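# Swing the gate open onto the post's keeper, release

## Task

Swing the gate open far enough that the keeper on the short post hooks the gate's bottom rail and keeps it open. Then release it, so that the keeper is the only thing in contact with the gate and neither arm is in contact with the keeper.

## Robot and tools

Robot: two six-joint arms. left_arm carries a left hand and right_arm a right hand, each with index, middle and ring fingers and a thumb. Base positions in the scene frame are left_arm (-0.026, +0.405, 0) m and right_arm (-0.062, -0.348, 0) m, each with a slight yaw. A camera stand sits behind the arms. The cameras are cam_high and cam_low (896x504) and cam_left_wrist and cam_right_wrist (672x504).

Scene frame: the origin is at table-top height, halfway between the nominal bases. +x points out over the table, +z points up, and left_arm is on the +y side. Image left and right do not follow these names. Printed hand positions can be a few cm off.

Hand point axes (right hand): +z runs along straight fingers toward the tips, +x runs across the palm away from the thumb, and +y points out of the palm face. On the left hand +x points toward the thumb. A rigid mast at the wrist, on the palm side, can strike objects.

Row layout: one row is 48 numbers in [-1, 1] covering both arms, even when only one moves. The order is: left dx, dy, dz, rx, ry, rz; left hand's 16 motors; left current_limit, speed; then the same 24 numbers for the right arm. The motor order is index_abd, index_mcp, index_pip, index_dip, middle_abd, middle_mcp, middle_pip, middle_dip, ring_abd, ring_mcp, ring_pip, ring_dip, thumb_cmc, thumb_axl, thumb_mcp, thumb_ipl.

Pose numbers are offsets, not poses. They are measured from that arm's Hand target at the start of the action or move, along the scene-frame axes. 1.0 equals 0.6 m or 180 degrees. rx, ry, rz form one rotation vector, turning about the Hand target's position. All rows in one action, and all targets in a move list, count from that same start. Sending the same offset again moves the arm further. Six zeros re-request the current Hand target. Each step clips orientation to within 32 degrees of the measured orientation, and joints are limited to 2.45 rad/s.

Hand numbers are absolute goal angles, scaled between each hinge's stops. Toward -1 a finger mostly curls toward the palm. Straight values: _abd 0.00, _mcp 0.75, _pip 0.58, _dip 0.70, thumb_cmc 0.71, thumb_axl 0.68, thumb_mcp 0.23, thumb_ipl 0.17. current_limit maps -1..+1 to 0..550 mA (never below 11 mA). speed sets the goal rate to (speed+1)/2 of 8.5 rad/s. Both start at +0.4 and -0.6, and the last value written stays. A 0 is a real goal. To leave a hand unchanged, send back its hand_goal, hand_current_limit and hand_speed.

Tools:
- execute_actions(actions, cameras): actions is a list of actions. Each action holds up to 15 rows, one per 1/30 s, and lasts 0.5 s; if it has fewer rows, the last row is held. cameras is a list of names, ["all"] or []. Images come back only when asked for, or when actions is empty.
- move(target, speed, blend, stop_force, zero, blocking, cameras): target is one 48-number row, or a list of up to 15 rows sharing 10 s. It drives straight-line paths to the targets. speed is in m/s (0.002 to 3.6, default 0.25), and turning is capped at twice that in rad/s. blend is a corner radius in m. stop_force (3 to 120 N, both arms) ends an arm's path when the wrist sensor feels that much push against its travel; zero decides whether the sensor is re-zeroed first. blocking=false returns after 0.5 s, but cannot be combined with stop_force. Paths do not avoid obstacles. Hand points lag behind the path and overshoot more at high speed. Keep paths away from an arm's own base. The result adds a move: line giving the ending (done, off_target, moving, held, fault) and the limits applied (paced, held).
- wait(seconds 0 to 10, cameras): the arms keep their last command.
- stop(cameras): brakes a running move.
- zoom_image(camera, region [x0,y0,x1,y1] pixels, at most 504x504): enlarges part of the latest image.
- zero_wrist_force(arm): tares that wrist sensor.
- finished_scene(scene=1): ends the scene for good.

Results: end_effector_position (m), end_effector_quat_wxyz and velocities are in the scene frame. Hand target is the last commanded pose after clipping; the hand point may settle short of it. Joint velocities can read within noise. Joint torques are whole drive outputs, and positive means toward larger joint values. Wrist force and Wrist torque are in the end effector's axes, and a third line shows the peak force since the last report. The hand lines are hand_goal, hand_measured, hand_current_ma, and hand_state (moving, goal, blocked, overload). Other lines can include step positions, MOTOR HOT and fault lines. A HAND FAULT line cancels the remaining robot calls in that reply.

Avoid:
- A net force near 150 N, or wrist torque over about 15.6 N m, stops the arm for 10 s.
- The arms are stiff, so a target even slightly past firm contact can fault. Approach slowly with stop_force, and command back past the hand point to stop pressing.
- Keep the arms off each other, and never close one hand on the other.
- Motor current at 495 mA or more for 5 s shuts that motor down. Heat reaching 85 C brakes the arm.
- Do not slam the gate or release it while it is still moving. It must stay open on the keeper without the robot.

Each tool is called by a JSON object that holds its "fn" and its "kwargs".

## Session

{"fn": "execute_actions", "kwargs": {"actions": []}}

Scene clock: 0.00 s.
left_arm: end_effector_position=(+0.0146, +0.9039, +0.1576) hand_goal=(+0.000, +0.754, +0.576, +0.696, +0.000, +0.754, +0.576, +0.696, +0.000, +0.754, +0.576, +0.696, +0.714, +0.678, +0.226, +0.168) hand_measured=(+0.000, +0.754, +0.576, +0.696, +0.000, +0.754, +0.576, +0.696, +0.000, +0.754, +0.576, +0.696, +0.714, +0.678, +0.226, +0.168) hand_current_ma=(+0, +0, +0, +0, +0, +0, +0, +0, +0, +0, +0, +0, +0, +0, +0, +0) hand_state=(goal, goal, goal, goal, goal, goal, goal, goal, goal, goal, goal, goal, goal, goal, goal, goal) hand_current_limit=0.40 hand_speed=-0.60 end_effector_quat_wxyz=(+0.026, +0.724, +0.350, +0.593) | right_arm: end_effector_position=(+0.0761, +0.1863, +0.3966) hand_goal=(+0.000, +0.754, +0.576, +0.696, +0.000, +0.754, +0.576, +0.696, +0.000, +0.754, +0.576, +0.696, +0.714, +0.678, +0.226, +0.168) hand_measured=(+0.000, +0.754, +0.576, +0.696, +0.000, +0.754, +0.576, +0.696, +0.000, +0.754, +0.576, +0.696, +0.714, +0.678, +0.226, +0.168) hand_current_ma=(+0, +0, +0, +0, +0, +0, +0, +0, +0, +0, +0, +0, +0, +0, +0, +0) hand_state=(goal, goal, goal, goal, goal, goal, goal, goal, goal, goal, goal, goal, goal, goal, goal, goal) hand_current_limit=0.40 hand_speed=-0.60 end_effector_quat_wxyz=(+0.398, +0.577, -0.522, -0.486)
Joint positions: left_arm=[5.403 -2.006 -2.067 -1.357 0.402 -2.876] | right_arm=[0.703 -1.051 1.247 -0.487 -0.821 3.195]
Joint velocities: within noise
Joint torques (N m): no reading
Motor temperatures (°C): left_arm=[23 34 26 38 37 37] | right_arm=[32 34 32 32 31 31]
Wrist force (N): no reading
Wrist torque (N m): no reading
Wrist force, peak (N): no reading
Hand target: left_arm +0.0146, +0.9039, +0.1576; +0.026, +0.724, +0.350, +0.593 | right_arm +0.0761, +0.1863, +0.3966; +0.398, +0.577, -0.522, -0.486

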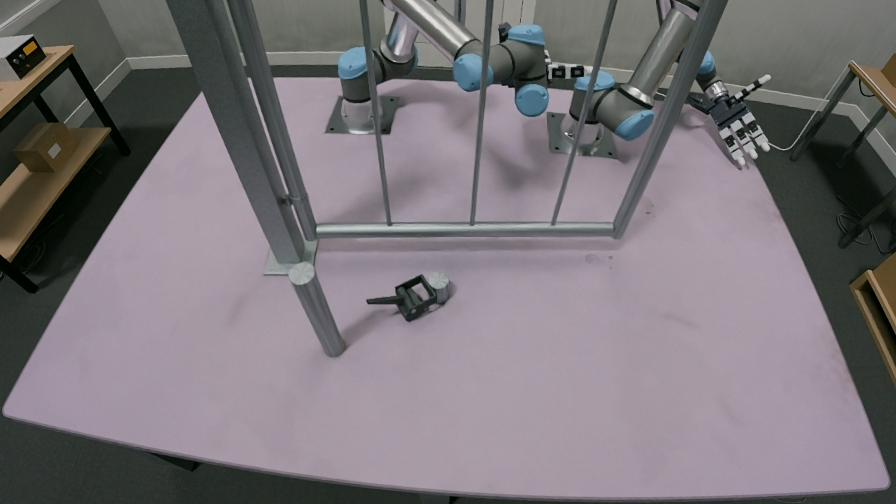

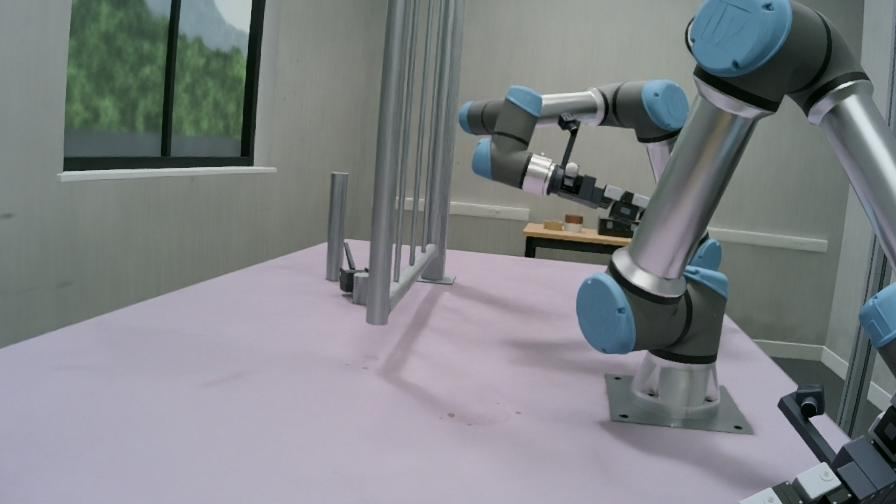

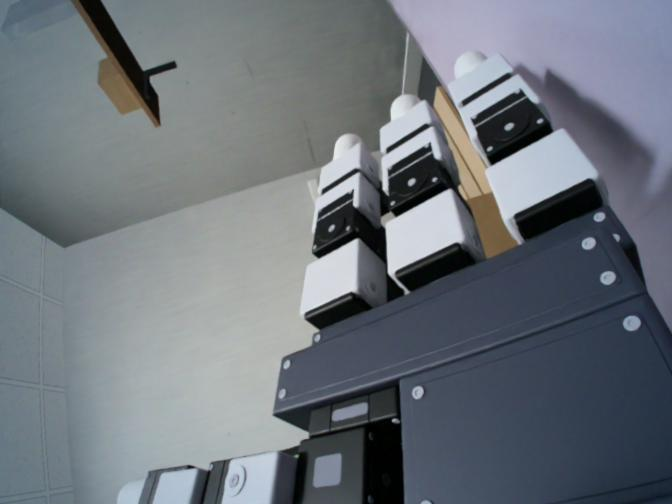

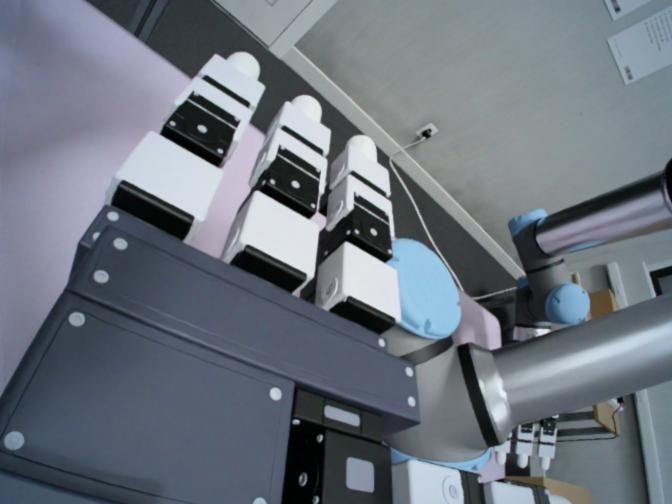

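{"fn": "zoom_image", "kwargs": {"camera": "cam_high", "region": [240, 200, 520, 380]}}

{"fn": "zoom_image", "kwargs": {"camera": "cam_low", "region": [280, 130, 500, 350]}}

{"fn": "zoom_image", "kwargs": {"camera": "cam_high", "region": [340, 250, 480, 340]}}

Scaled by 1.800 from the camera's 896x504 image, which has a finer 1280x720 frame.

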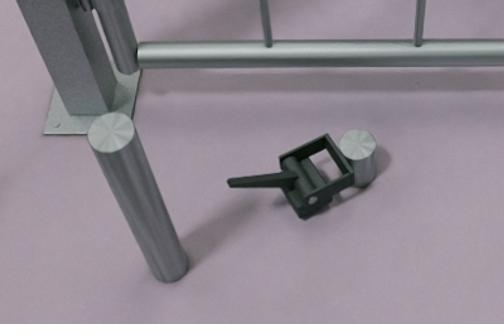

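Scaled by 2.291 from the camera's 896x504 image, which has a finer 1280x720 frame.

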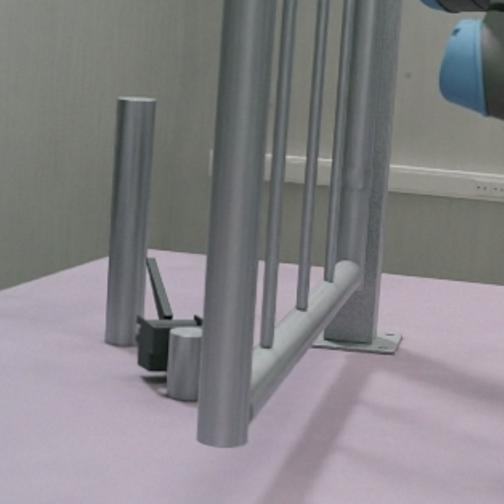

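Scaled by 3.600 from the camera's 896x504 image, which has a finer 1280x720 frame.

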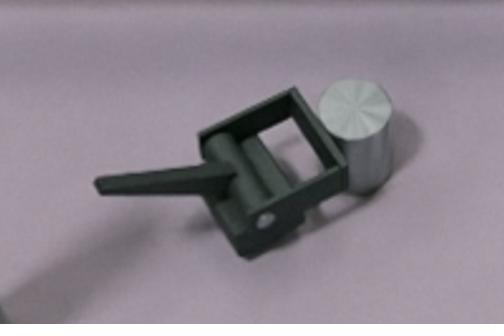

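{"fn": "move", "kwargs": {"target": [[0,0,0,0,0,0,0,0.754,0.576,0.696,0,0.754,0.576,0.696,0,0.754,0.576,0.696,0.714,0.678,0.226,0.168,0.4,-0.6,0.123,-0.227,0.089,-0.043,-0.430,-0.027,0,0.754,0.576,0.696,0,0.754,0.576,0.696,0,0.754,0.576,0.696,0.714,0.678,0.226,0.168,0.4,-0.6],[0,0,0,0,0,0,0,0.754,0.576,0.696,0,0.754,0.576,0.696,0,0.754,0.576,0.696,0.714,0.678,0.226,0.168,0.4,-0.6,0.373,-0.393,0.089,-0.030,-0.735,-0.052,0,0.754,0.576,0.696,0,0.754,0.576,0.696,0,0.754,0.576,0.696,0.714,0.678,0.226,0.168,0.4,-0.6]], "speed": 0.35, "blend": 0.05, "cameras": ["all"]}}

Scene clock: 230.43 s.
left_arm: end_effector_position=(+0.0146, +0.9039, +0.1576) hand_goal=(+0.000, +0.754, +0.576, +0.696, +0.000, +0.754, +0.576, +0.696, +0.000, +0.754, +0.576, +0.696, +0.714, +0.678, +0.226, +0.168) hand_measured=(+0.000, +0.756, +0.576, +0.696, +0.000, +0.756, +0.576, +0.696, +0.000, +0.756, +0.576, +0.696, +0.716, +0.678, +0.226, +0.168) hand_current_ma=(+0, +0, +0, +0, +0, +0, +0, +0, +0, +0, +0, +0, +0, +0, +0, +0) hand_state=(goal, goal, goal, goal, goal, goal, goal, goal, goal, goal, goal, goal, goal, goal, goal, goal) hand_current_limit=0.40 hand_speed=-0.60 end_effector_quat_wxyz=(+0.026, +0.724, +0.350, +0.593) | right_arm: end_effector_position=(+0.2999, -0.0495, +0.4501) hand_goal=(+0.000, +0.754, +0.576, +0.696, +0.000, +0.754, +0.576, +0.696, +0.000, +0.754, +0.576, +0.696, +0.714, +0.678, +0.226, +0.168) hand_measured=(+0.000, +0.748, +0.576, +0.696, +0.000, +0.748, +0.576, +0.696, +0.000, +0.748, +0.576, +0.696, +0.708, +0.678, +0.224, +0.168) hand_current_ma=(+0, -14, +1, +0, +0, -14, +1, +0, +0, -12, +1, +0, -11, -1, -6, +0) hand_state=(goal, goal, goal, goal, goal, goal, goal, goal, goal, goal, goal, goal, goal, goal, goal, goal) hand_current_limit=0.40 hand_speed=-0.60 end_effector_quat_wxyz=(-0.327, +0.626, -0.628, +0.326)
Joint positions: left_arm=[5.403 -2.006 -2.067 -1.357 0.402 -2.876] | right_arm=[0.486 -1.871 1.858 -2.453 -1.978 3.453]
Joint torques (N m): left_arm=[-0.48 34.21 14.86 1.38 -1.26 0.21] | right_arm=[10.61 1.01 -23.85 -6 1.14 -0.85]
Wrist force (N): left_arm=[-0.2 -0.3 0.0] | right_arm=[-0.6 1.3 0.1]
Wrist torque (N m): left_arm=[-0.03 0.03 0.00] | right_arm=[0.21 0.09 0.32]
Wrist force, peak (N): left_arm=[-0.3 -0.1 -0.6] | right_arm=[1.8 1.0 1.0]
Hand target: left_arm +0.0146, +0.9039, +0.1576; +0.026, +0.724, +0.350, +0.593 | right_arm +0.2999, -0.0495, +0.4500; -0.327, +0.626, -0.628, +0.326
Off the commanded pose: left_arm 0.000 m, 0 deg | right_arm 0.000 m, 0 deg.
move: done

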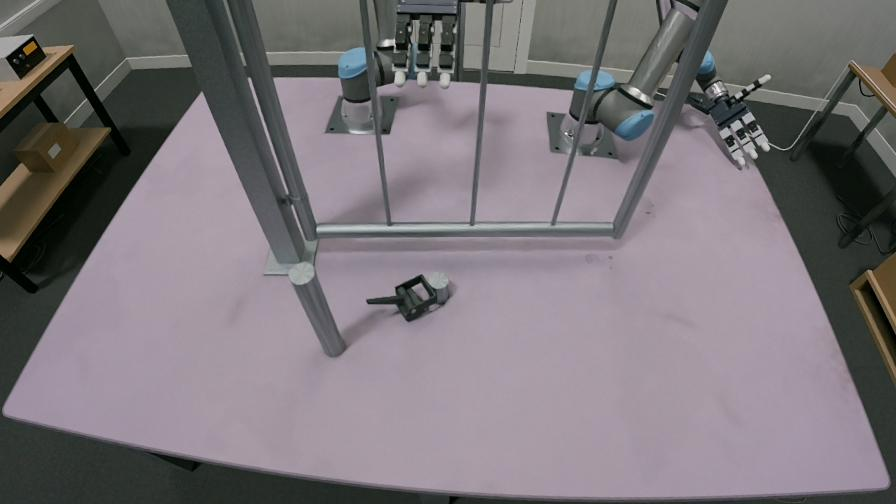

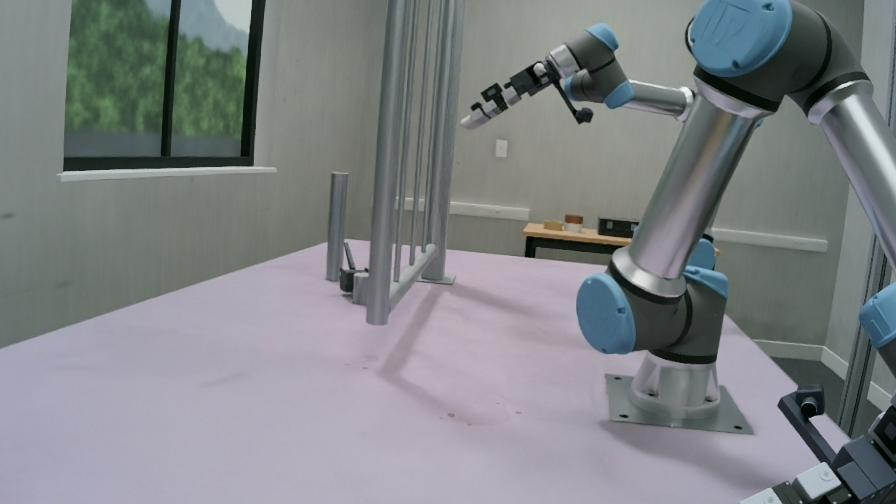

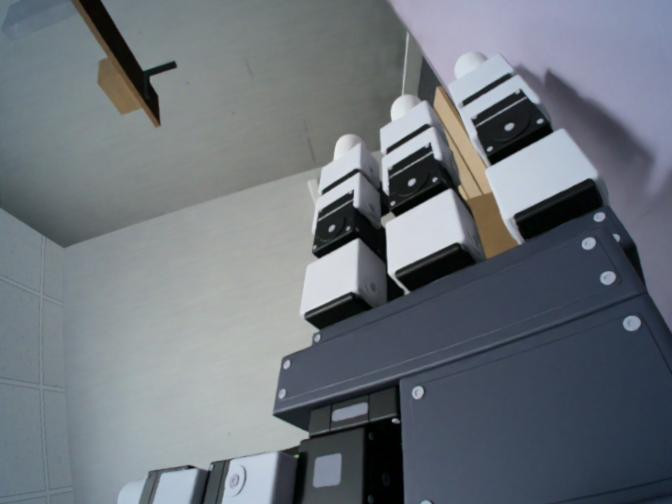

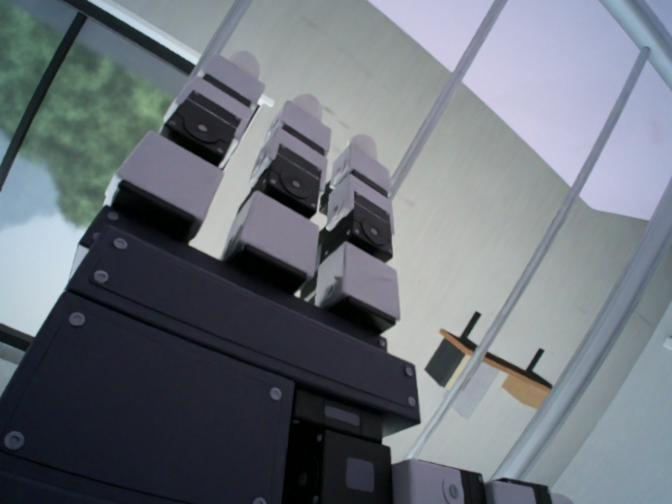

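{"fn": "move", "kwargs": {"target": [0,0,0,0,0,0,0,0.754,0.576,0.696,0,0.754,0.576,0.696,0,0.754,0.576,0.696,0.714,0.678,0.226,0.168,0.4,-0.6,0.083,0.283,0.083,-0.939,0,0.296,0,0.754,0.576,0.696,0,0.754,0.576,0.696,0,0.754,0.576,0.696,0.714,0.678,0.226,0.168,0.4,-0.6], "speed": 0.6, "cameras": ["cam_high","cam_right_wrist"]}}

Scene clock: 262.80 s.
left_arm: end_effector_position=(+0.0146, +0.9039, +0.1576) hand_goal=(+0.000, +0.754, +0.576, +0.696, +0.000, +0.754, +0.576, +0.696, +0.000, +0.754, +0.576, +0.696, +0.714, +0.678, +0.226, +0.168) hand_measured=(+0.000, +0.756, +0.576, +0.696, +0.000, +0.756, +0.576, +0.696, +0.000, +0.756, +0.576, +0.696, +0.716, +0.678, +0.226, +0.168) hand_current_ma=(+0, +0, +0, +0, +0, +0, +0, +0, +0, +0, +0, +0, +0, +0, +0, +0) hand_state=(goal, goal, goal, goal, goal, goal, goal, goal, goal, goal, goal, goal, goal, goal, goal, goal) hand_current_limit=0.40 hand_speed=-0.60 end_effector_quat_wxyz=(+0.026, +0.724, +0.350, +0.593) | right_arm: end_effector_position=(+0.3038, -0.0341, +0.4549) hand_goal=(+0.000, +0.754, +0.576, +0.696, +0.000, +0.754, +0.576, +0.696, +0.000, +0.754, +0.576, +0.696, +0.714, +0.678, +0.226, +0.168) hand_measured=(+0.002, +0.744, +0.574, +0.696, +0.002, +0.746, +0.576, +0.696, +0.002, +0.746, +0.576, +0.696, +0.706, +0.678, +0.224, +0.168) hand_current_ma=(+3, -21, -1, +0, +3, -20, -1, +0, +2, -16, -1, +0, -18, -1, -6, -1) hand_state=(goal, goal, goal, goal, goal, goal, goal, goal, goal, goal, goal, goal, goal, goal, goal, goal) hand_current_limit=0.40 hand_speed=-0.60 end_effector_quat_wxyz=(-0.259, +0.689, -0.555, +0.389)
Joint positions: left_arm=[5.403 -2.006 -2.067 -1.357 0.402 -2.876] | right_arm=[0.612 -1.762 1.753 -2.394 -2.148 3.297]
Joint torques (N m): left_arm=[-0.38 34.44 14.75 1.39 -1.07 0.24] | right_arm=[-11.04 -24.5 -10.91 -5.69 1.66 -0.77]
Wrist force (N): left_arm=[-0.3 -0.1 -0.2] | right_arm=[-0.9 1.0 -0.8]
Wrist torque (N m): left_arm=[0.01 0.03 -0.02] | right_arm=[0.25 0.14 0.25]
Wrist force, peak (N): left_arm=[-0.6 -0.2 -0.6] | right_arm=[-8.1 2.7 3.3]
Hand target: left_arm +0.0146, +0.9039, +0.1576; +0.026, +0.724, +0.350, +0.593 | right_arm +0.3038, -0.0341, +0.4549; -0.259, +0.689, -0.555, +0.389 (not the last commanded pose)
Off the commanded pose: left_arm 0.000 m, 0 deg | right_arm 0.167 m, 162 deg.
move: held (right_arm; a check stopped the path); limits=held
pose unreachable (right arm): on one or more control steps of this call, first in action 0 (counted from 0), this arm could not follow its commanded pose, so it was not sent that pose on those steps. It may still have moved: this result reports where it is.
cause: moving toward the commanded pose would bring two parts of the arm too close to each other (joints 4 (wrist 1) to 6 (wrist 3) lie between them).
Images, in order (width x height): cam_high 896x504, cam_right_wrist 672x504.

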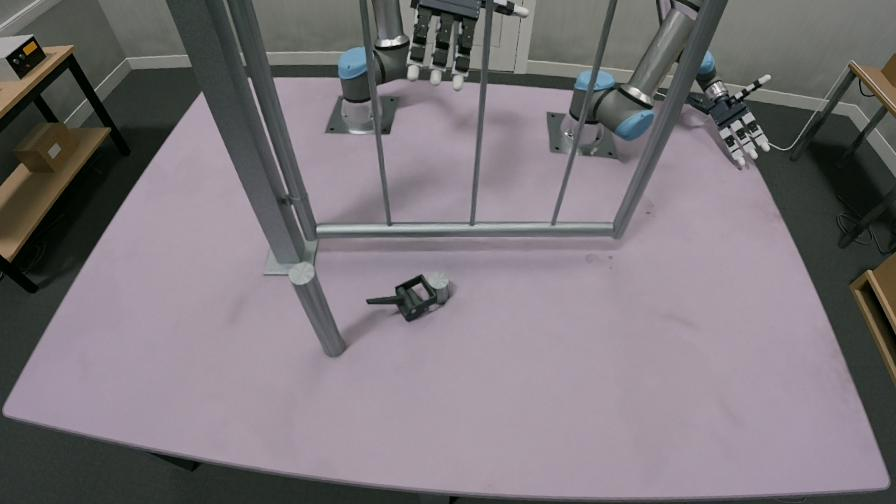

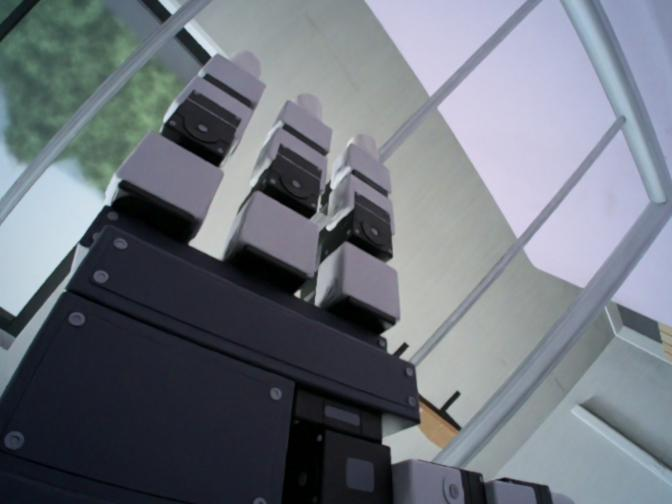

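{"fn": "move", "kwargs": {"target": [0,0,0,0,0,0,0,0.754,0.576,0.696,0,0.754,0.576,0.696,0,0.754,0.576,0.696,0.714,0.678,0.226,0.168,0.4,-0.6,0.127,0.157,-0.175,0.085,-0.192,-0.001,0,-0.50,-0.75,-0.2,0,-0.50,-0.75,-0.2,0,-0.50,-0.75,-0.2,0.714,0.678,0.226,0.168,0.4,-0.6], "speed": 0.25, "cameras": ["cam_high","cam_low","cam_right_wrist"]}}

Scene clock: 318.93 s.
left_arm: end_effector_position=(+0.0146, +0.9039, +0.1576) hand_goal=(+0.000, +0.754, +0.576, +0.696, +0.000, +0.754, +0.576, +0.696, +0.000, +0.754, +0.576, +0.696, +0.714, +0.678, +0.226, +0.168) hand_measured=(+0.000, +0.756, +0.576, +0.696, +0.000, +0.756, +0.576, +0.696, +0.000, +0.756, +0.576, +0.696, +0.716, +0.678, +0.226, +0.168) hand_current_ma=(+0, +0, +0, +0, +0, +0, +0, +0, +0, +0, +0, +0, +0, +0, +0, +0) hand_state=(goal, goal, goal, goal, goal, goal, goal, goal, goal, goal, goal, goal, goal, goal, goal, goal) hand_current_limit=0.40 hand_speed=-0.60 end_effector_quat_wxyz=(+0.026, +0.724, +0.350, +0.593) | right_arm: end_effector_position=(+0.3335, +0.0031, +0.4130) hand_goal=(+0.000, -0.500, -0.750, -0.200, +0.000, -0.500, -0.750, -0.200, +0.000, -0.500, -0.750, -0.200, +0.714, +0.678, +0.226, +0.168) hand_measured=(+0.002, -0.438, -0.690, -0.192, +0.002, -0.430, -0.686, -0.194, +0.002, -0.432, -0.684, -0.194, +0.704, +0.678, +0.224, +0.168) hand_current_ma=(+3, +228, +204, +15, +3, +263, +219, +13, +2, +253, +227, +13, -24, -1, -5, -1) hand_state=(goal, blocked, blocked, goal, goal, blocked, blocked, goal, goal, blocked, blocked, goal, goal, goal, goal, goal) hand_current_limit=0.40 hand_speed=-0.60 end_effector_quat_wxyz=(-0.358, +0.622, -0.541, +0.438)
Joint positions: left_arm=[5.403 -2.006 -2.067 -1.357 0.402 -2.876] | right_arm=[0.671 -1.663 1.913 -2.917 -2.233 3.278]
Joint torques (N m): left_arm=[-0.38 34.45 14.74 1.47 -1.12 0.16] | right_arm=[-11.39 -30.76 -33.73 -4.94 2.31 0.91]
Wrist force (N): left_arm=[0.1 0.0 -0.1] | right_arm=[-1.2 1.0 -1.1]
Wrist torque (N m): left_arm=[0.00 -0.01 0.00] | right_arm=[0.55 0.25 0.27]
Wrist force, peak (N): left_arm=[0.4 -0.3 -0.4] | right_arm=[-5.0 5.5 2.9]
Hand target: left_arm +0.0146, +0.9039, +0.1576; +0.026, +0.724, +0.350, +0.593 | right_arm +0.3335, +0.0031, +0.4130; -0.358, +0.622, -0.541, +0.438 (not the last commanded pose)
Off the commanded pose: left_arm 0.000 m, 0 deg | right_arm 0.097 m, 23 deg.
move: held (right_arm; a check stopped the path); limits=held
pose unreachable (right arm): on one or more control steps of this call, first in action 0 (counted from 0), this arm could not follow its commanded pose, so it was not sent that pose on those steps. It may still have moved: this result reports where it is.
cause: moving toward the commanded pose would bring two parts of the arm too close to each other (joints 4 (wrist 1) to 6 (wrist 3) lie between them).
Images, in order (width x height): cam_high 896x504, cam_low 896x504, cam_right_wrist 672x504.

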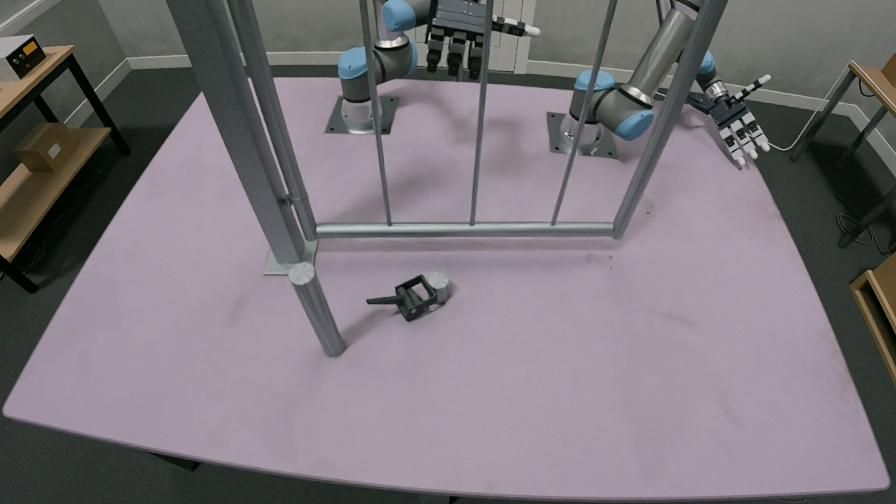

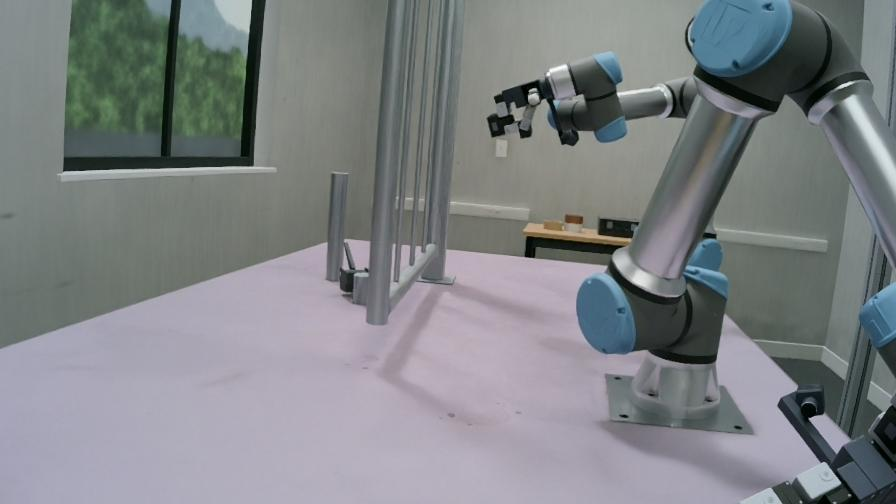

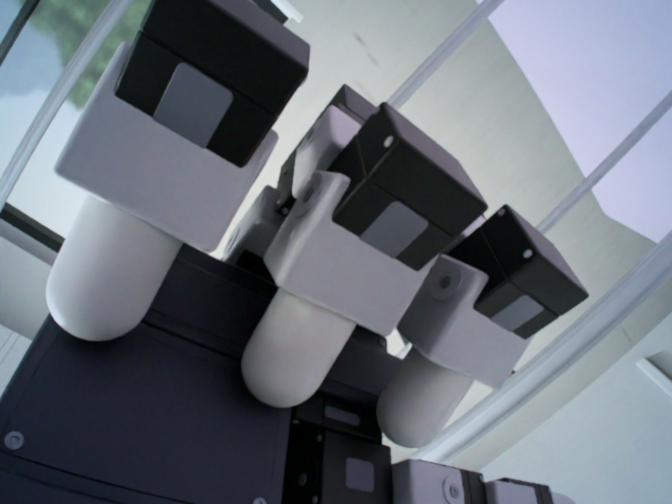

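{"fn": "move", "kwargs": {"target": [[0,0,0,0,0,0,0,0.754,0.576,0.696,0,0.754,0.576,0.696,0,0.754,0.576,0.696,0.714,0.678,0.226,0.168,0.4,-0.6,0,0,0,0.545,-0.094,-0.095,0,-0.41,-0.67,-0.2,0,-0.41,-0.67,-0.2,0,-0.41,-0.67,-0.2,0.714,0.678,0.226,0.168,0.4,-0.6],[0,0,0,0,0,0,0,0.754,0.576,0.696,0,0.754,0.576,0.696,0,0.754,0.576,0.696,0.714,0.678,0.226,0.168,0.4,-0.6,0.111,0.170,-0.088,0.545,-0.094,-0.095,0,-0.41,-0.67,-0.2,0,-0.41,-0.67,-0.2,0,-0.41,-0.67,-0.2,0.714,0.678,0.226,0.168,0.4,-0.6]], "speed": 0.4, "blend": 0.02, "cameras": ["cam_high","cam_low","cam_right_wrist"]}}

Scene clock: 400.13 s.
left_arm: end_effector_position=(+0.0146, +0.9039, +0.1576) hand_goal=(+0.000, +0.754, +0.576, +0.696, +0.000, +0.754, +0.576, +0.696, +0.000, +0.754, +0.576, +0.696, +0.714, +0.678, +0.226, +0.168) hand_measured=(+0.000, +0.756, +0.576, +0.696, +0.000, +0.756, +0.576, +0.696, +0.000, +0.756, +0.576, +0.696, +0.716, +0.678, +0.226, +0.168) hand_current_ma=(+0, +0, +0, +0, +0, +0, +0, +0, +0, +0, +0, +0, +0, +0, +0, +0) hand_state=(goal, goal, goal, goal, goal, goal, goal, goal, goal, goal, goal, goal, goal, goal, goal, goal) hand_current_limit=0.40 hand_speed=-0.60 end_effector_quat_wxyz=(+0.026, +0.724, +0.350, +0.593) | right_arm: end_effector_position=(+0.4000, +0.1050, +0.3602) hand_goal=(+0.000, -0.410, -0.670, -0.200, +0.000, -0.410, -0.670, -0.200, +0.000, -0.410, -0.670, -0.200, +0.714, +0.678, +0.226, +0.168) hand_measured=(+0.002, -0.408, -0.668, -0.198, +0.002, -0.408, -0.668, -0.198, +0.000, -0.408, -0.668, -0.198, +0.714, +0.678, +0.224, +0.168) hand_current_ma=(+1, +3, +4, +5, +1, +3, +4, +4, +1, +2, +4, +4, -1, -1, -4, -1) hand_state=(goal, goal, goal, goal, goal, goal, goal, goal, goal, goal, goal, goal, goal, goal, goal, goal) hand_current_limit=0.40 hand_speed=-0.60 end_effector_quat_wxyz=(+0.707, +0.000, +0.707, +0.000)
Joint positions: left_arm=[5.403 -2.006 -2.067 -1.357 0.402 -2.876] | right_arm=[0.677 -1.143 2.06 -4.058 -2.267 4.712]
Joint torques (N m): left_arm=[-0.72 34.24 14.71 1.43 -0.94 0.17] | right_arm=[-8.33 -21.86 -27.31 -3.68 1.46 1.1]
Wrist force (N): left_arm=[0.1 -0.1 0.0] | right_arm=[-0.7 0.2 -1.6]
Wrist torque (N m): left_arm=[-0.01 -0.02 0.02] | right_arm=[0.27 0.01 -0.02]
Wrist force, peak (N): left_arm=[-0.3 -0.6 -0.4] | right_arm=[-1.9 -2.1 -2.6]
Hand target: left_arm +0.0146, +0.9039, +0.1576; +0.026, +0.724, +0.350, +0.593 | right_arm +0.4001, +0.1051, +0.3602; +0.707, +0.000, +0.707, +0.000
Off the commanded pose: left_arm 0.000 m, 0 deg | right_arm 0.000 m, 0 deg.
move: done; blend cut to 0 m at target 1
Images, in order (width x height): cam_high 896x504, cam_low 896x504, cam_right_wrist 672x504.

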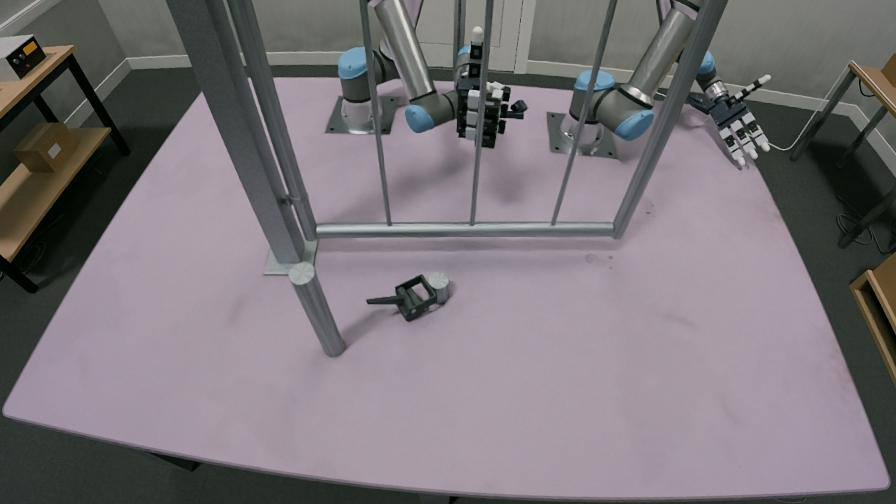

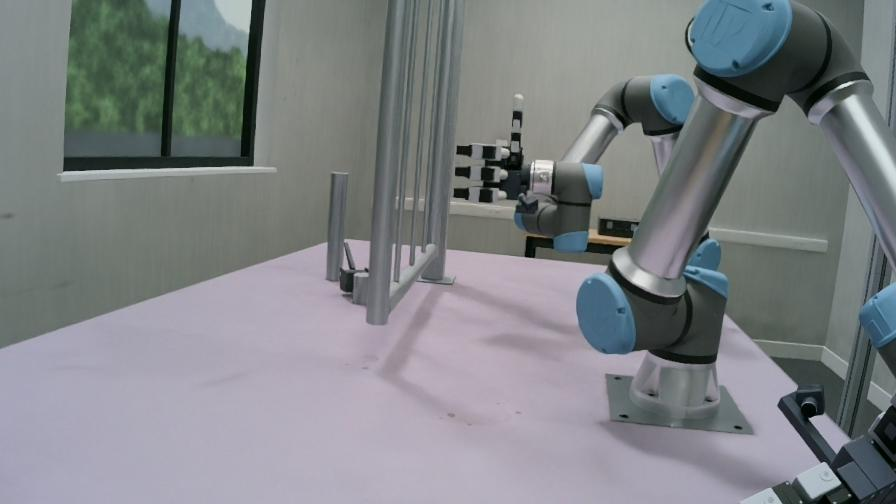

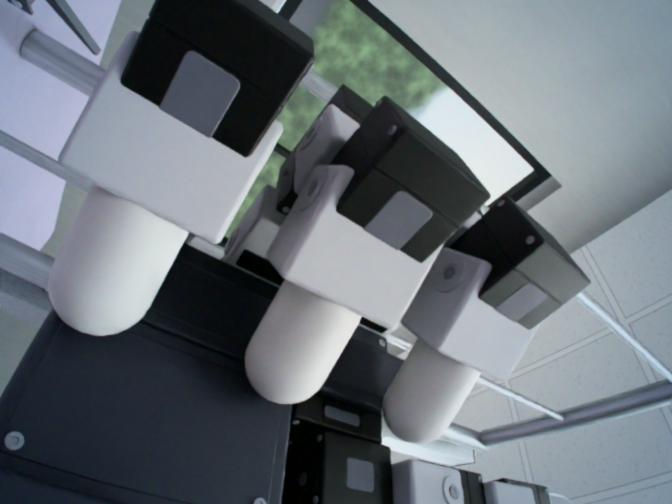

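{"fn": "move", "kwargs": {"target": [0,0,0,0,0,0,0,0.754,0.576,0.696,0,0.754,0.576,0.696,0,0.754,0.576,0.696,0.714,0.678,0.226,0.168,0.4,-0.6,0.3,0,0,0,0,0,0,-0.41,-0.67,-0.2,0,-0.41,-0.67,-0.2,0,-0.41,-0.67,-0.2,0.714,0.678,0.226,0.168,0.4,-0.6], "speed": 0.06, "stop_force": 12, "cameras": ["cam_high","cam_low","cam_right_wrist"]}}

Scene clock: 411.57 s.
left_arm: end_effector_position=(+0.0146, +0.9039, +0.1576) hand_goal=(+0.000, +0.754, +0.576, +0.696, +0.000, +0.754, +0.576, +0.696, +0.000, +0.754, +0.576, +0.696, +0.714, +0.678, +0.226, +0.168) hand_measured=(+0.000, +0.756, +0.576, +0.696, +0.000, +0.756, +0.576, +0.696, +0.000, +0.756, +0.576, +0.696, +0.716, +0.678, +0.226, +0.168) hand_current_ma=(+0, +0, +0, +0, +0, +0, +0, +0, +0, +0, +0, +0, +0, +0, +0, +0) hand_state=(goal, goal, goal, goal, goal, goal, goal, goal, goal, goal, goal, goal, goal, goal, goal, goal) hand_current_limit=0.40 hand_speed=-0.60 end_effector_quat_wxyz=(+0.026, +0.724, +0.350, +0.593) | right_arm: end_effector_position=(+0.4851, +0.1050, +0.3602) hand_goal=(+0.000, -0.410, -0.670, -0.200, +0.000, -0.410, -0.670, -0.200, +0.000, -0.410, -0.670, -0.200, +0.714, +0.678, +0.226, +0.168) hand_measured=(+0.000, -0.412, -0.668, -0.198, +0.002, -0.412, -0.668, -0.198, +0.000, -0.412, -0.668, -0.198, +0.714, +0.678, +0.224, +0.168) hand_current_ma=(+1, -5, +4, +4, +1, -5, +3, +4, +1, -2, +4, +4, -1, -1, -3, -1) hand_state=(goal, goal, goal, goal, goal, goal, goal, goal, goal, goal, goal, goal, goal, goal, goal, goal) hand_current_limit=0.40 hand_speed=-0.60 end_effector_quat_wxyz=(+0.707, +0.000, +0.707, +0.000)
Joint positions: left_arm=[5.403 -2.006 -2.067 -1.357 0.402 -2.876] | right_arm=[0.562 -1.057 1.907 -3.991 -2.152 4.712]
Joint torques (N m): left_arm=[-1.11 34.64 14.56 1.56 -0.86 0.26] | right_arm=[-12.45 -27.25 -26.84 -0.06 2.32 -0.67]
Wrist force (N): left_arm=[-0.1 0.1 0.0] | right_arm=[-0.8 -0.1 -1.2]
Wrist torque (N m): left_arm=[0.02 0.01 -0.02] | right_arm=[0.20 0.02 -0.04]
Wrist force, peak (N): left_arm=[0.3 0.4 -0.5] | right_arm=[0.7 -2.3 -12.5]
Hand target: left_arm +0.0146, +0.9039, +0.1576; +0.026, +0.724, +0.350, +0.593 | right_arm +0.4851, +0.1050, +0.3602; +0.707, +0.000, +0.707, +0.000 (not the last commanded pose)
Off the commanded pose: left_arm 0.000 m, 0 deg | right_arm 0.095 m, 0 deg.
move: contact (right_arm)
Images, in order (width x height): cam_high 896x504, cam_low 896x504, cam_right_wrist 672x504.

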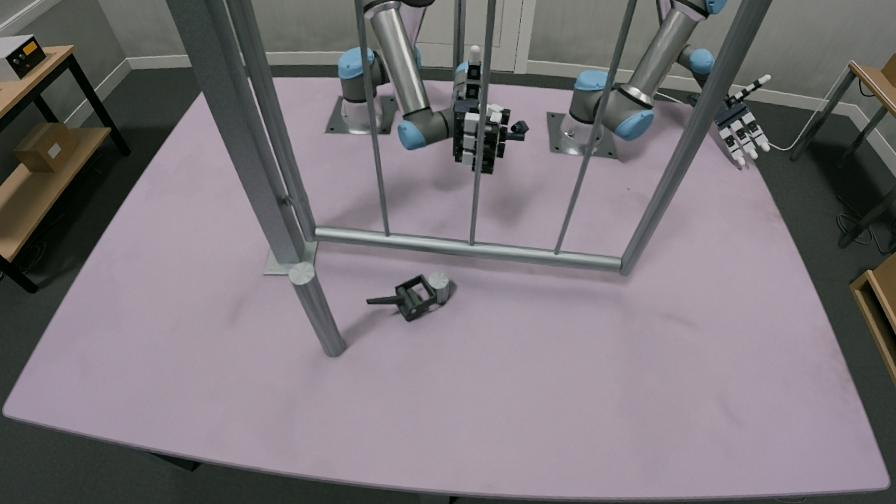

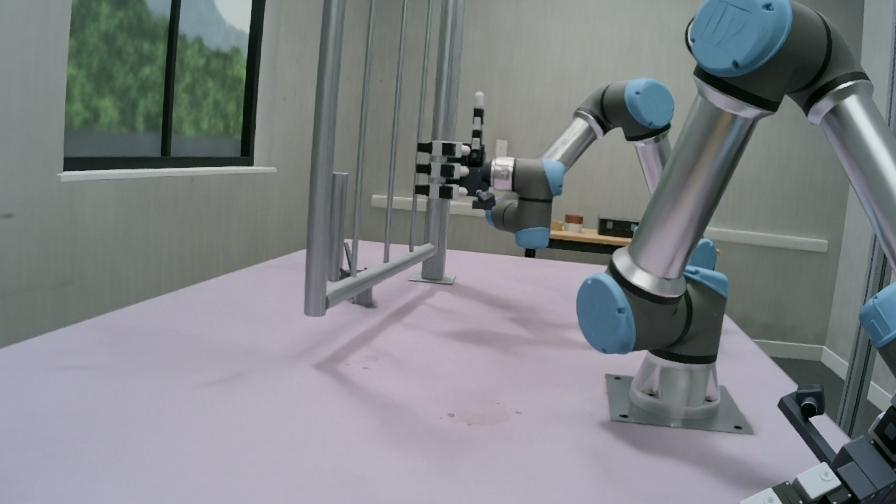

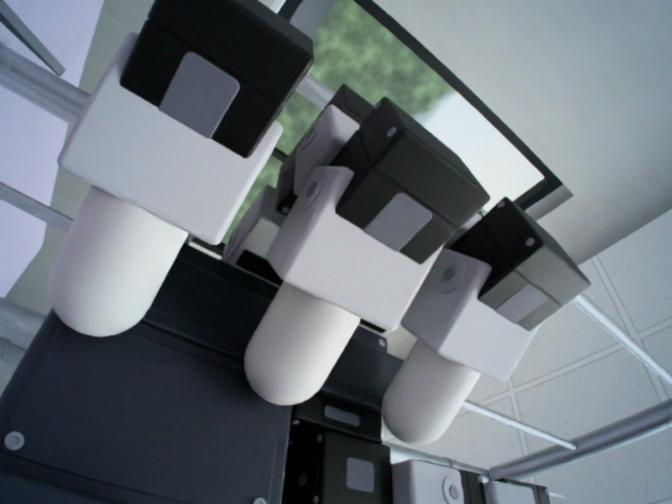

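{"fn": "wait", "kwargs": {"seconds": 0.5, "cameras": ["cam_high","cam_low"]}}

{"fn": "zoom_image", "kwargs": {"camera": "cam_low", "region": [290, 160, 470, 320]}}

{"fn": "zoom_image", "kwargs": {"camera": "cam_high", "region": [280, 200, 500, 370]}}

Scene clock: 417.77 s.
left_arm: end_effector_position=(+0.0146, +0.9039, +0.1576) hand_goal=(+0.000, +0.754, +0.576, +0.696, +0.000, +0.754, +0.576, +0.696, +0.000, +0.754, +0.576, +0.696, +0.714, +0.678, +0.226, +0.168) hand_measured=(+0.000, +0.756, +0.576, +0.696, +0.000, +0.756, +0.576, +0.696, +0.000, +0.756, +0.576, +0.696, +0.716, +0.678, +0.226, +0.168) hand_current_ma=(+0, +0, +0, +0, +0, +0, +0, +0, +0, +0, +0, +0, +0, +0, +0, +0) hand_state=(goal, goal, goal, goal, goal, goal, goal, goal, goal, goal, goal, goal, goal, goal, goal, goal) hand_current_limit=0.40 hand_speed=-0.60 end_effector_quat_wxyz=(+0.026, +0.724, +0.350, +0.593) | right_arm: end_effector_position=(+0.4851, +0.1050, +0.3602) hand_goal=(+0.000, -0.410, -0.670, -0.200, +0.000, -0.410, -0.670, -0.200, +0.000, -0.410, -0.670, -0.200, +0.714, +0.678, +0.226, +0.168) hand_measured=(+0.000, -0.412, -0.668, -0.198, +0.002, -0.412, -0.668, -0.198, +0.000, -0.412, -0.668, -0.198, +0.714, +0.678, +0.224, +0.168) hand_current_ma=(+1, -5, +4, +4, +1, -5, +3, +4, +1, -2, +4, +4, -1, -1, -3, -1) hand_state=(goal, goal, goal, goal, goal, goal, goal, goal, goal, goal, goal, goal, goal, goal, goal, goal) hand_current_limit=0.40 hand_speed=-0.60 end_effector_quat_wxyz=(+0.707, +0.000, +0.707, +0.000)
Joint positions: left_arm=[5.403 -2.006 -2.067 -1.357 0.402 -2.876] | right_arm=[0.562 -1.057 1.907 -3.991 -2.152 4.712]
Joint torques (N m): left_arm=[-0.56 34.32 14.73 1.47 -0.75 0.12] | right_arm=[-11.65 -27.56 -26.38 -0.11 2.23 0.22]
Wrist force (N): left_arm=[-0.2 -0.2 -0.1] | right_arm=[-0.8 0.1 -1.4]
Wrist torque (N m): left_arm=[-0.01 0.00 0.01] | right_arm=[0.25 0.04 -0.05]
Wrist force, peak (N): left_arm=[-0.3 -0.1 -0.6] | right_arm=[-1.0 -0.1 -1.5]
Hand target: left_arm +0.0146, +0.9039, +0.1576; +0.026, +0.724, +0.350, +0.593 | right_arm +0.4851, +0.1050, +0.3602; +0.707, +0.000, +0.707, +0.000 (not the last commanded pose)
Off the commanded pose: left_arm 0.000 m, 0 deg | right_arm 0.095 m, 0 deg.
wait: 0.50 s; at rest from the start
Images, in order (width x height): cam_high 896x504, cam_low 896x504.

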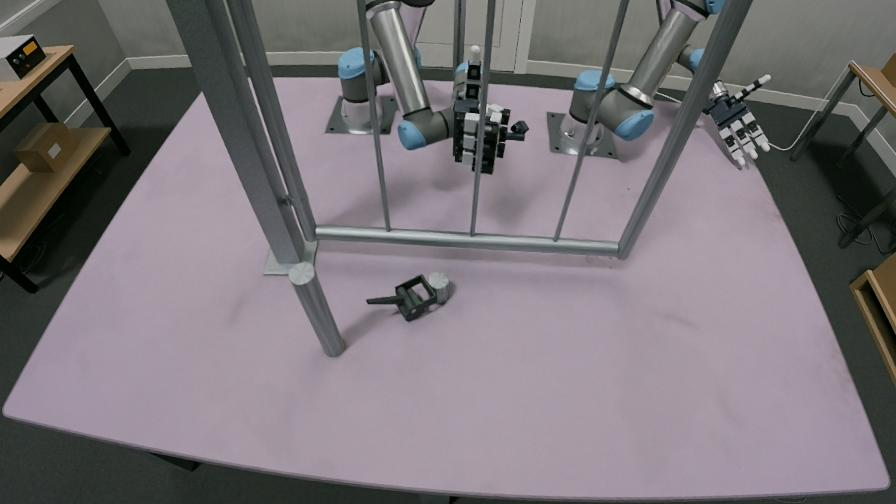

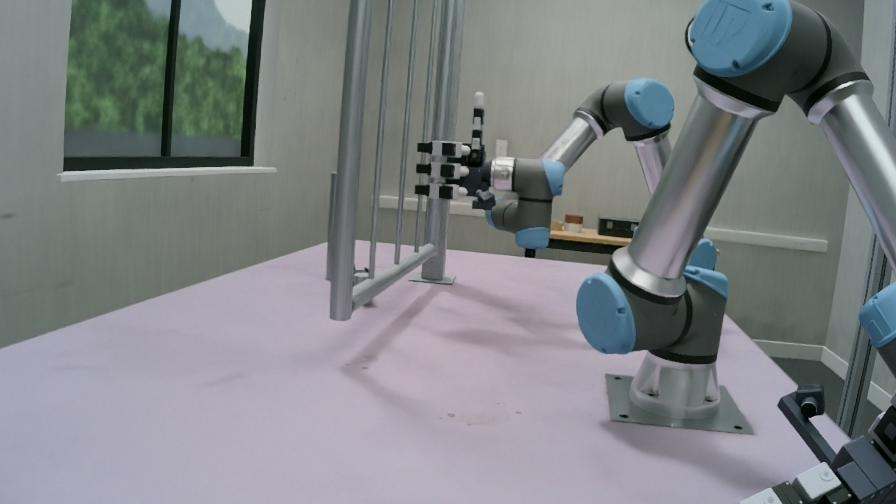

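Scaled by 2.800 from the camera's 896x504 image, which has a finer 1280x720 frame.

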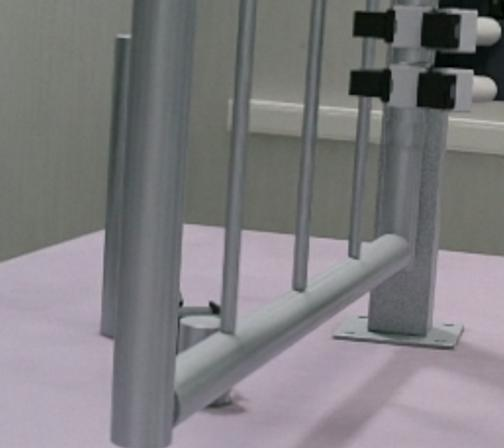

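Scaled by 2.291 from the camera's 896x504 image, which has a finer 1280x720 frame.

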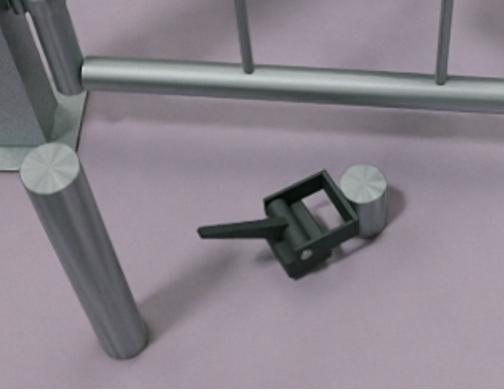

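{"fn": "move", "kwargs": {"target": [0,0,0,0,0,0,0,0.754,0.576,0.696,0,0.754,0.576,0.696,0,0.754,0.576,0.696,0.714,0.678,0.226,0.168,0.4,-0.6,0.2,0.0,0,0,0,-0.04,0,-0.41,-0.67,-0.2,0,-0.41,-0.67,-0.2,0,-0.41,-0.67,-0.2,0.714,0.678,0.226,0.168,0.4,-0.6], "speed": 0.05, "stop_force": 25, "cameras": ["cam_high","cam_low"]}}

{"fn": "zoom_image", "kwargs": {"camera": "cam_high", "region": [280, 200, 500, 370]}}

{"fn": "zoom_image", "kwargs": {"camera": "cam_low", "region": [270, 150, 470, 330]}}

Scene clock: 441.17 s.
left_arm: end_effector_position=(+0.0146, +0.9039, +0.1576) hand_goal=(+0.000, +0.754, +0.576, +0.696, +0.000, +0.754, +0.576, +0.696, +0.000, +0.754, +0.576, +0.696, +0.714, +0.678, +0.226, +0.168) hand_measured=(+0.000, +0.756, +0.576, +0.696, +0.000, +0.756, +0.576, +0.696, +0.000, +0.756, +0.576, +0.696, +0.716, +0.678, +0.226, +0.168) hand_current_ma=(+0, +0, +0, +0, +0, +0, +0, +0, +0, +0, +0, +0, +0, +0, +0, +0) hand_state=(goal, goal, goal, goal, goal, goal, goal, goal, goal, goal, goal, goal, goal, goal, goal, goal) hand_current_limit=0.40 hand_speed=-0.60 end_effector_quat_wxyz=(+0.026, +0.724, +0.350, +0.593) | right_arm: end_effector_position=(+0.6051, +0.1050, +0.3602) hand_goal=(+0.000, -0.410, -0.670, -0.200, +0.000, -0.410, -0.670, -0.200, +0.000, -0.410, -0.670, -0.200, +0.714, +0.678, +0.226, +0.168) hand_measured=(+0.000, -0.412, -0.668, -0.198, +0.000, -0.412, -0.668, -0.198, +0.000, -0.412, -0.668, -0.198, +0.714, +0.678, +0.224, +0.168) hand_current_ma=(+1, -4, +4, +4, +1, -4, +3, +4, +1, -2, +4, +4, -1, -1, -3, -1) hand_state=(goal, goal, goal, goal, goal, goal, goal, goal, goal, goal, goal, goal, goal, goal, goal, goal) hand_current_limit=0.40 hand_speed=-0.60 end_effector_quat_wxyz=(+0.706, +0.044, +0.706, -0.044)
Joint positions: left_arm=[5.403 -2.006 -2.067 -1.357 0.402 -2.876] | right_arm=[0.498 -0.883 1.584 -3.842 -2.214 4.712]
Joint torques (N m): left_arm=[-0.67 33.78 15.08 1.6 -0.62 0.23] | right_arm=[10.35 -59.04 -4.04 -3.77 2.18 1.09]
Wrist force (N): left_arm=[0.0 0.1 -0.1] | right_arm=[-0.8 -0.1 -1.6]
Wrist torque (N m): left_arm=[0.02 -0.02 0.01] | right_arm=[0.22 0.05 -0.04]
Wrist force, peak (N): left_arm=[0.0 -0.4 -0.6] | right_arm=[2.0 -1.9 -13.3]
Hand target: left_arm +0.0146, +0.9039, +0.1576; +0.026, +0.724, +0.350, +0.593 | right_arm +0.6051, +0.1050, +0.3602; +0.706, +0.044, +0.706, -0.044
Off the commanded pose: left_arm 0.000 m, 0 deg | right_arm 0.000 m, 0 deg.
move: done
Images, in order (width x height): cam_high 896x504, cam_low 896x504.

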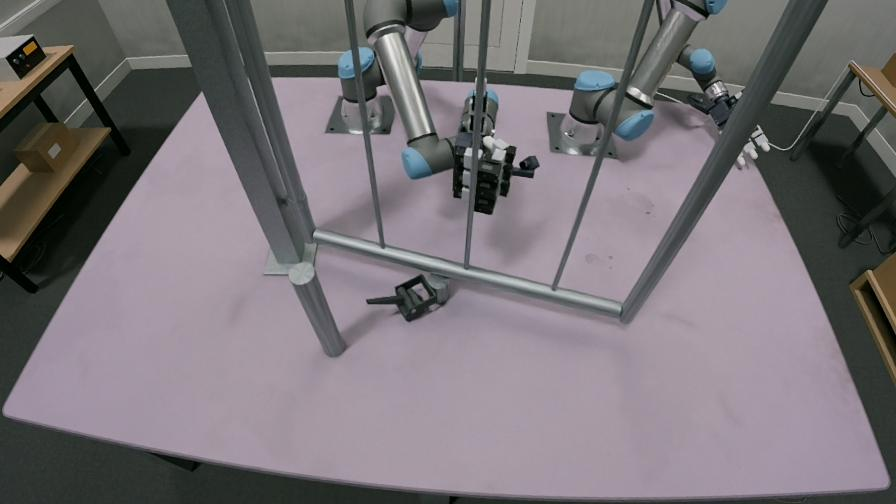

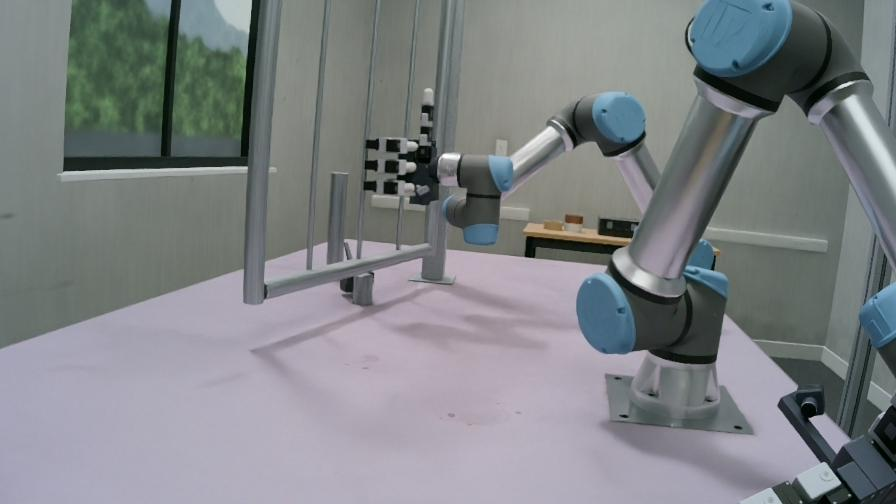

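Scaled by 2.291 from the camera's 896x504 image, which has a finer 1280x720 frame.

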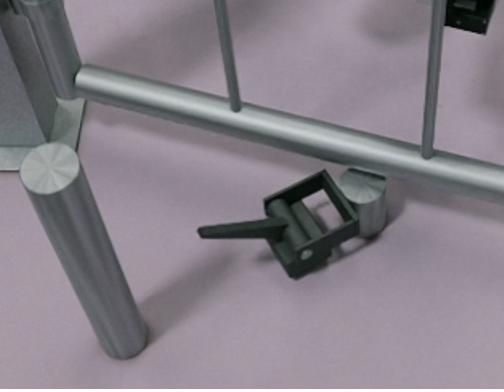

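Scaled by 2.520 from the camera's 896x504 image, which has a finer 1280x720 frame.

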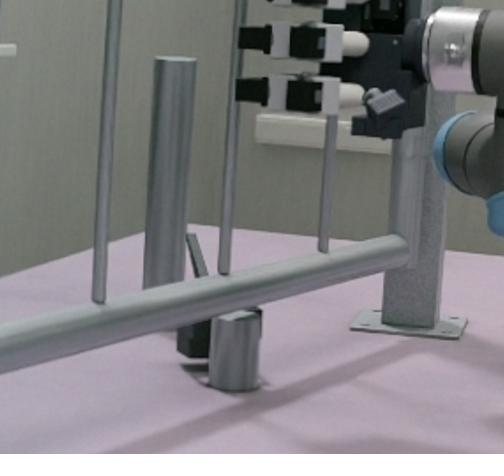

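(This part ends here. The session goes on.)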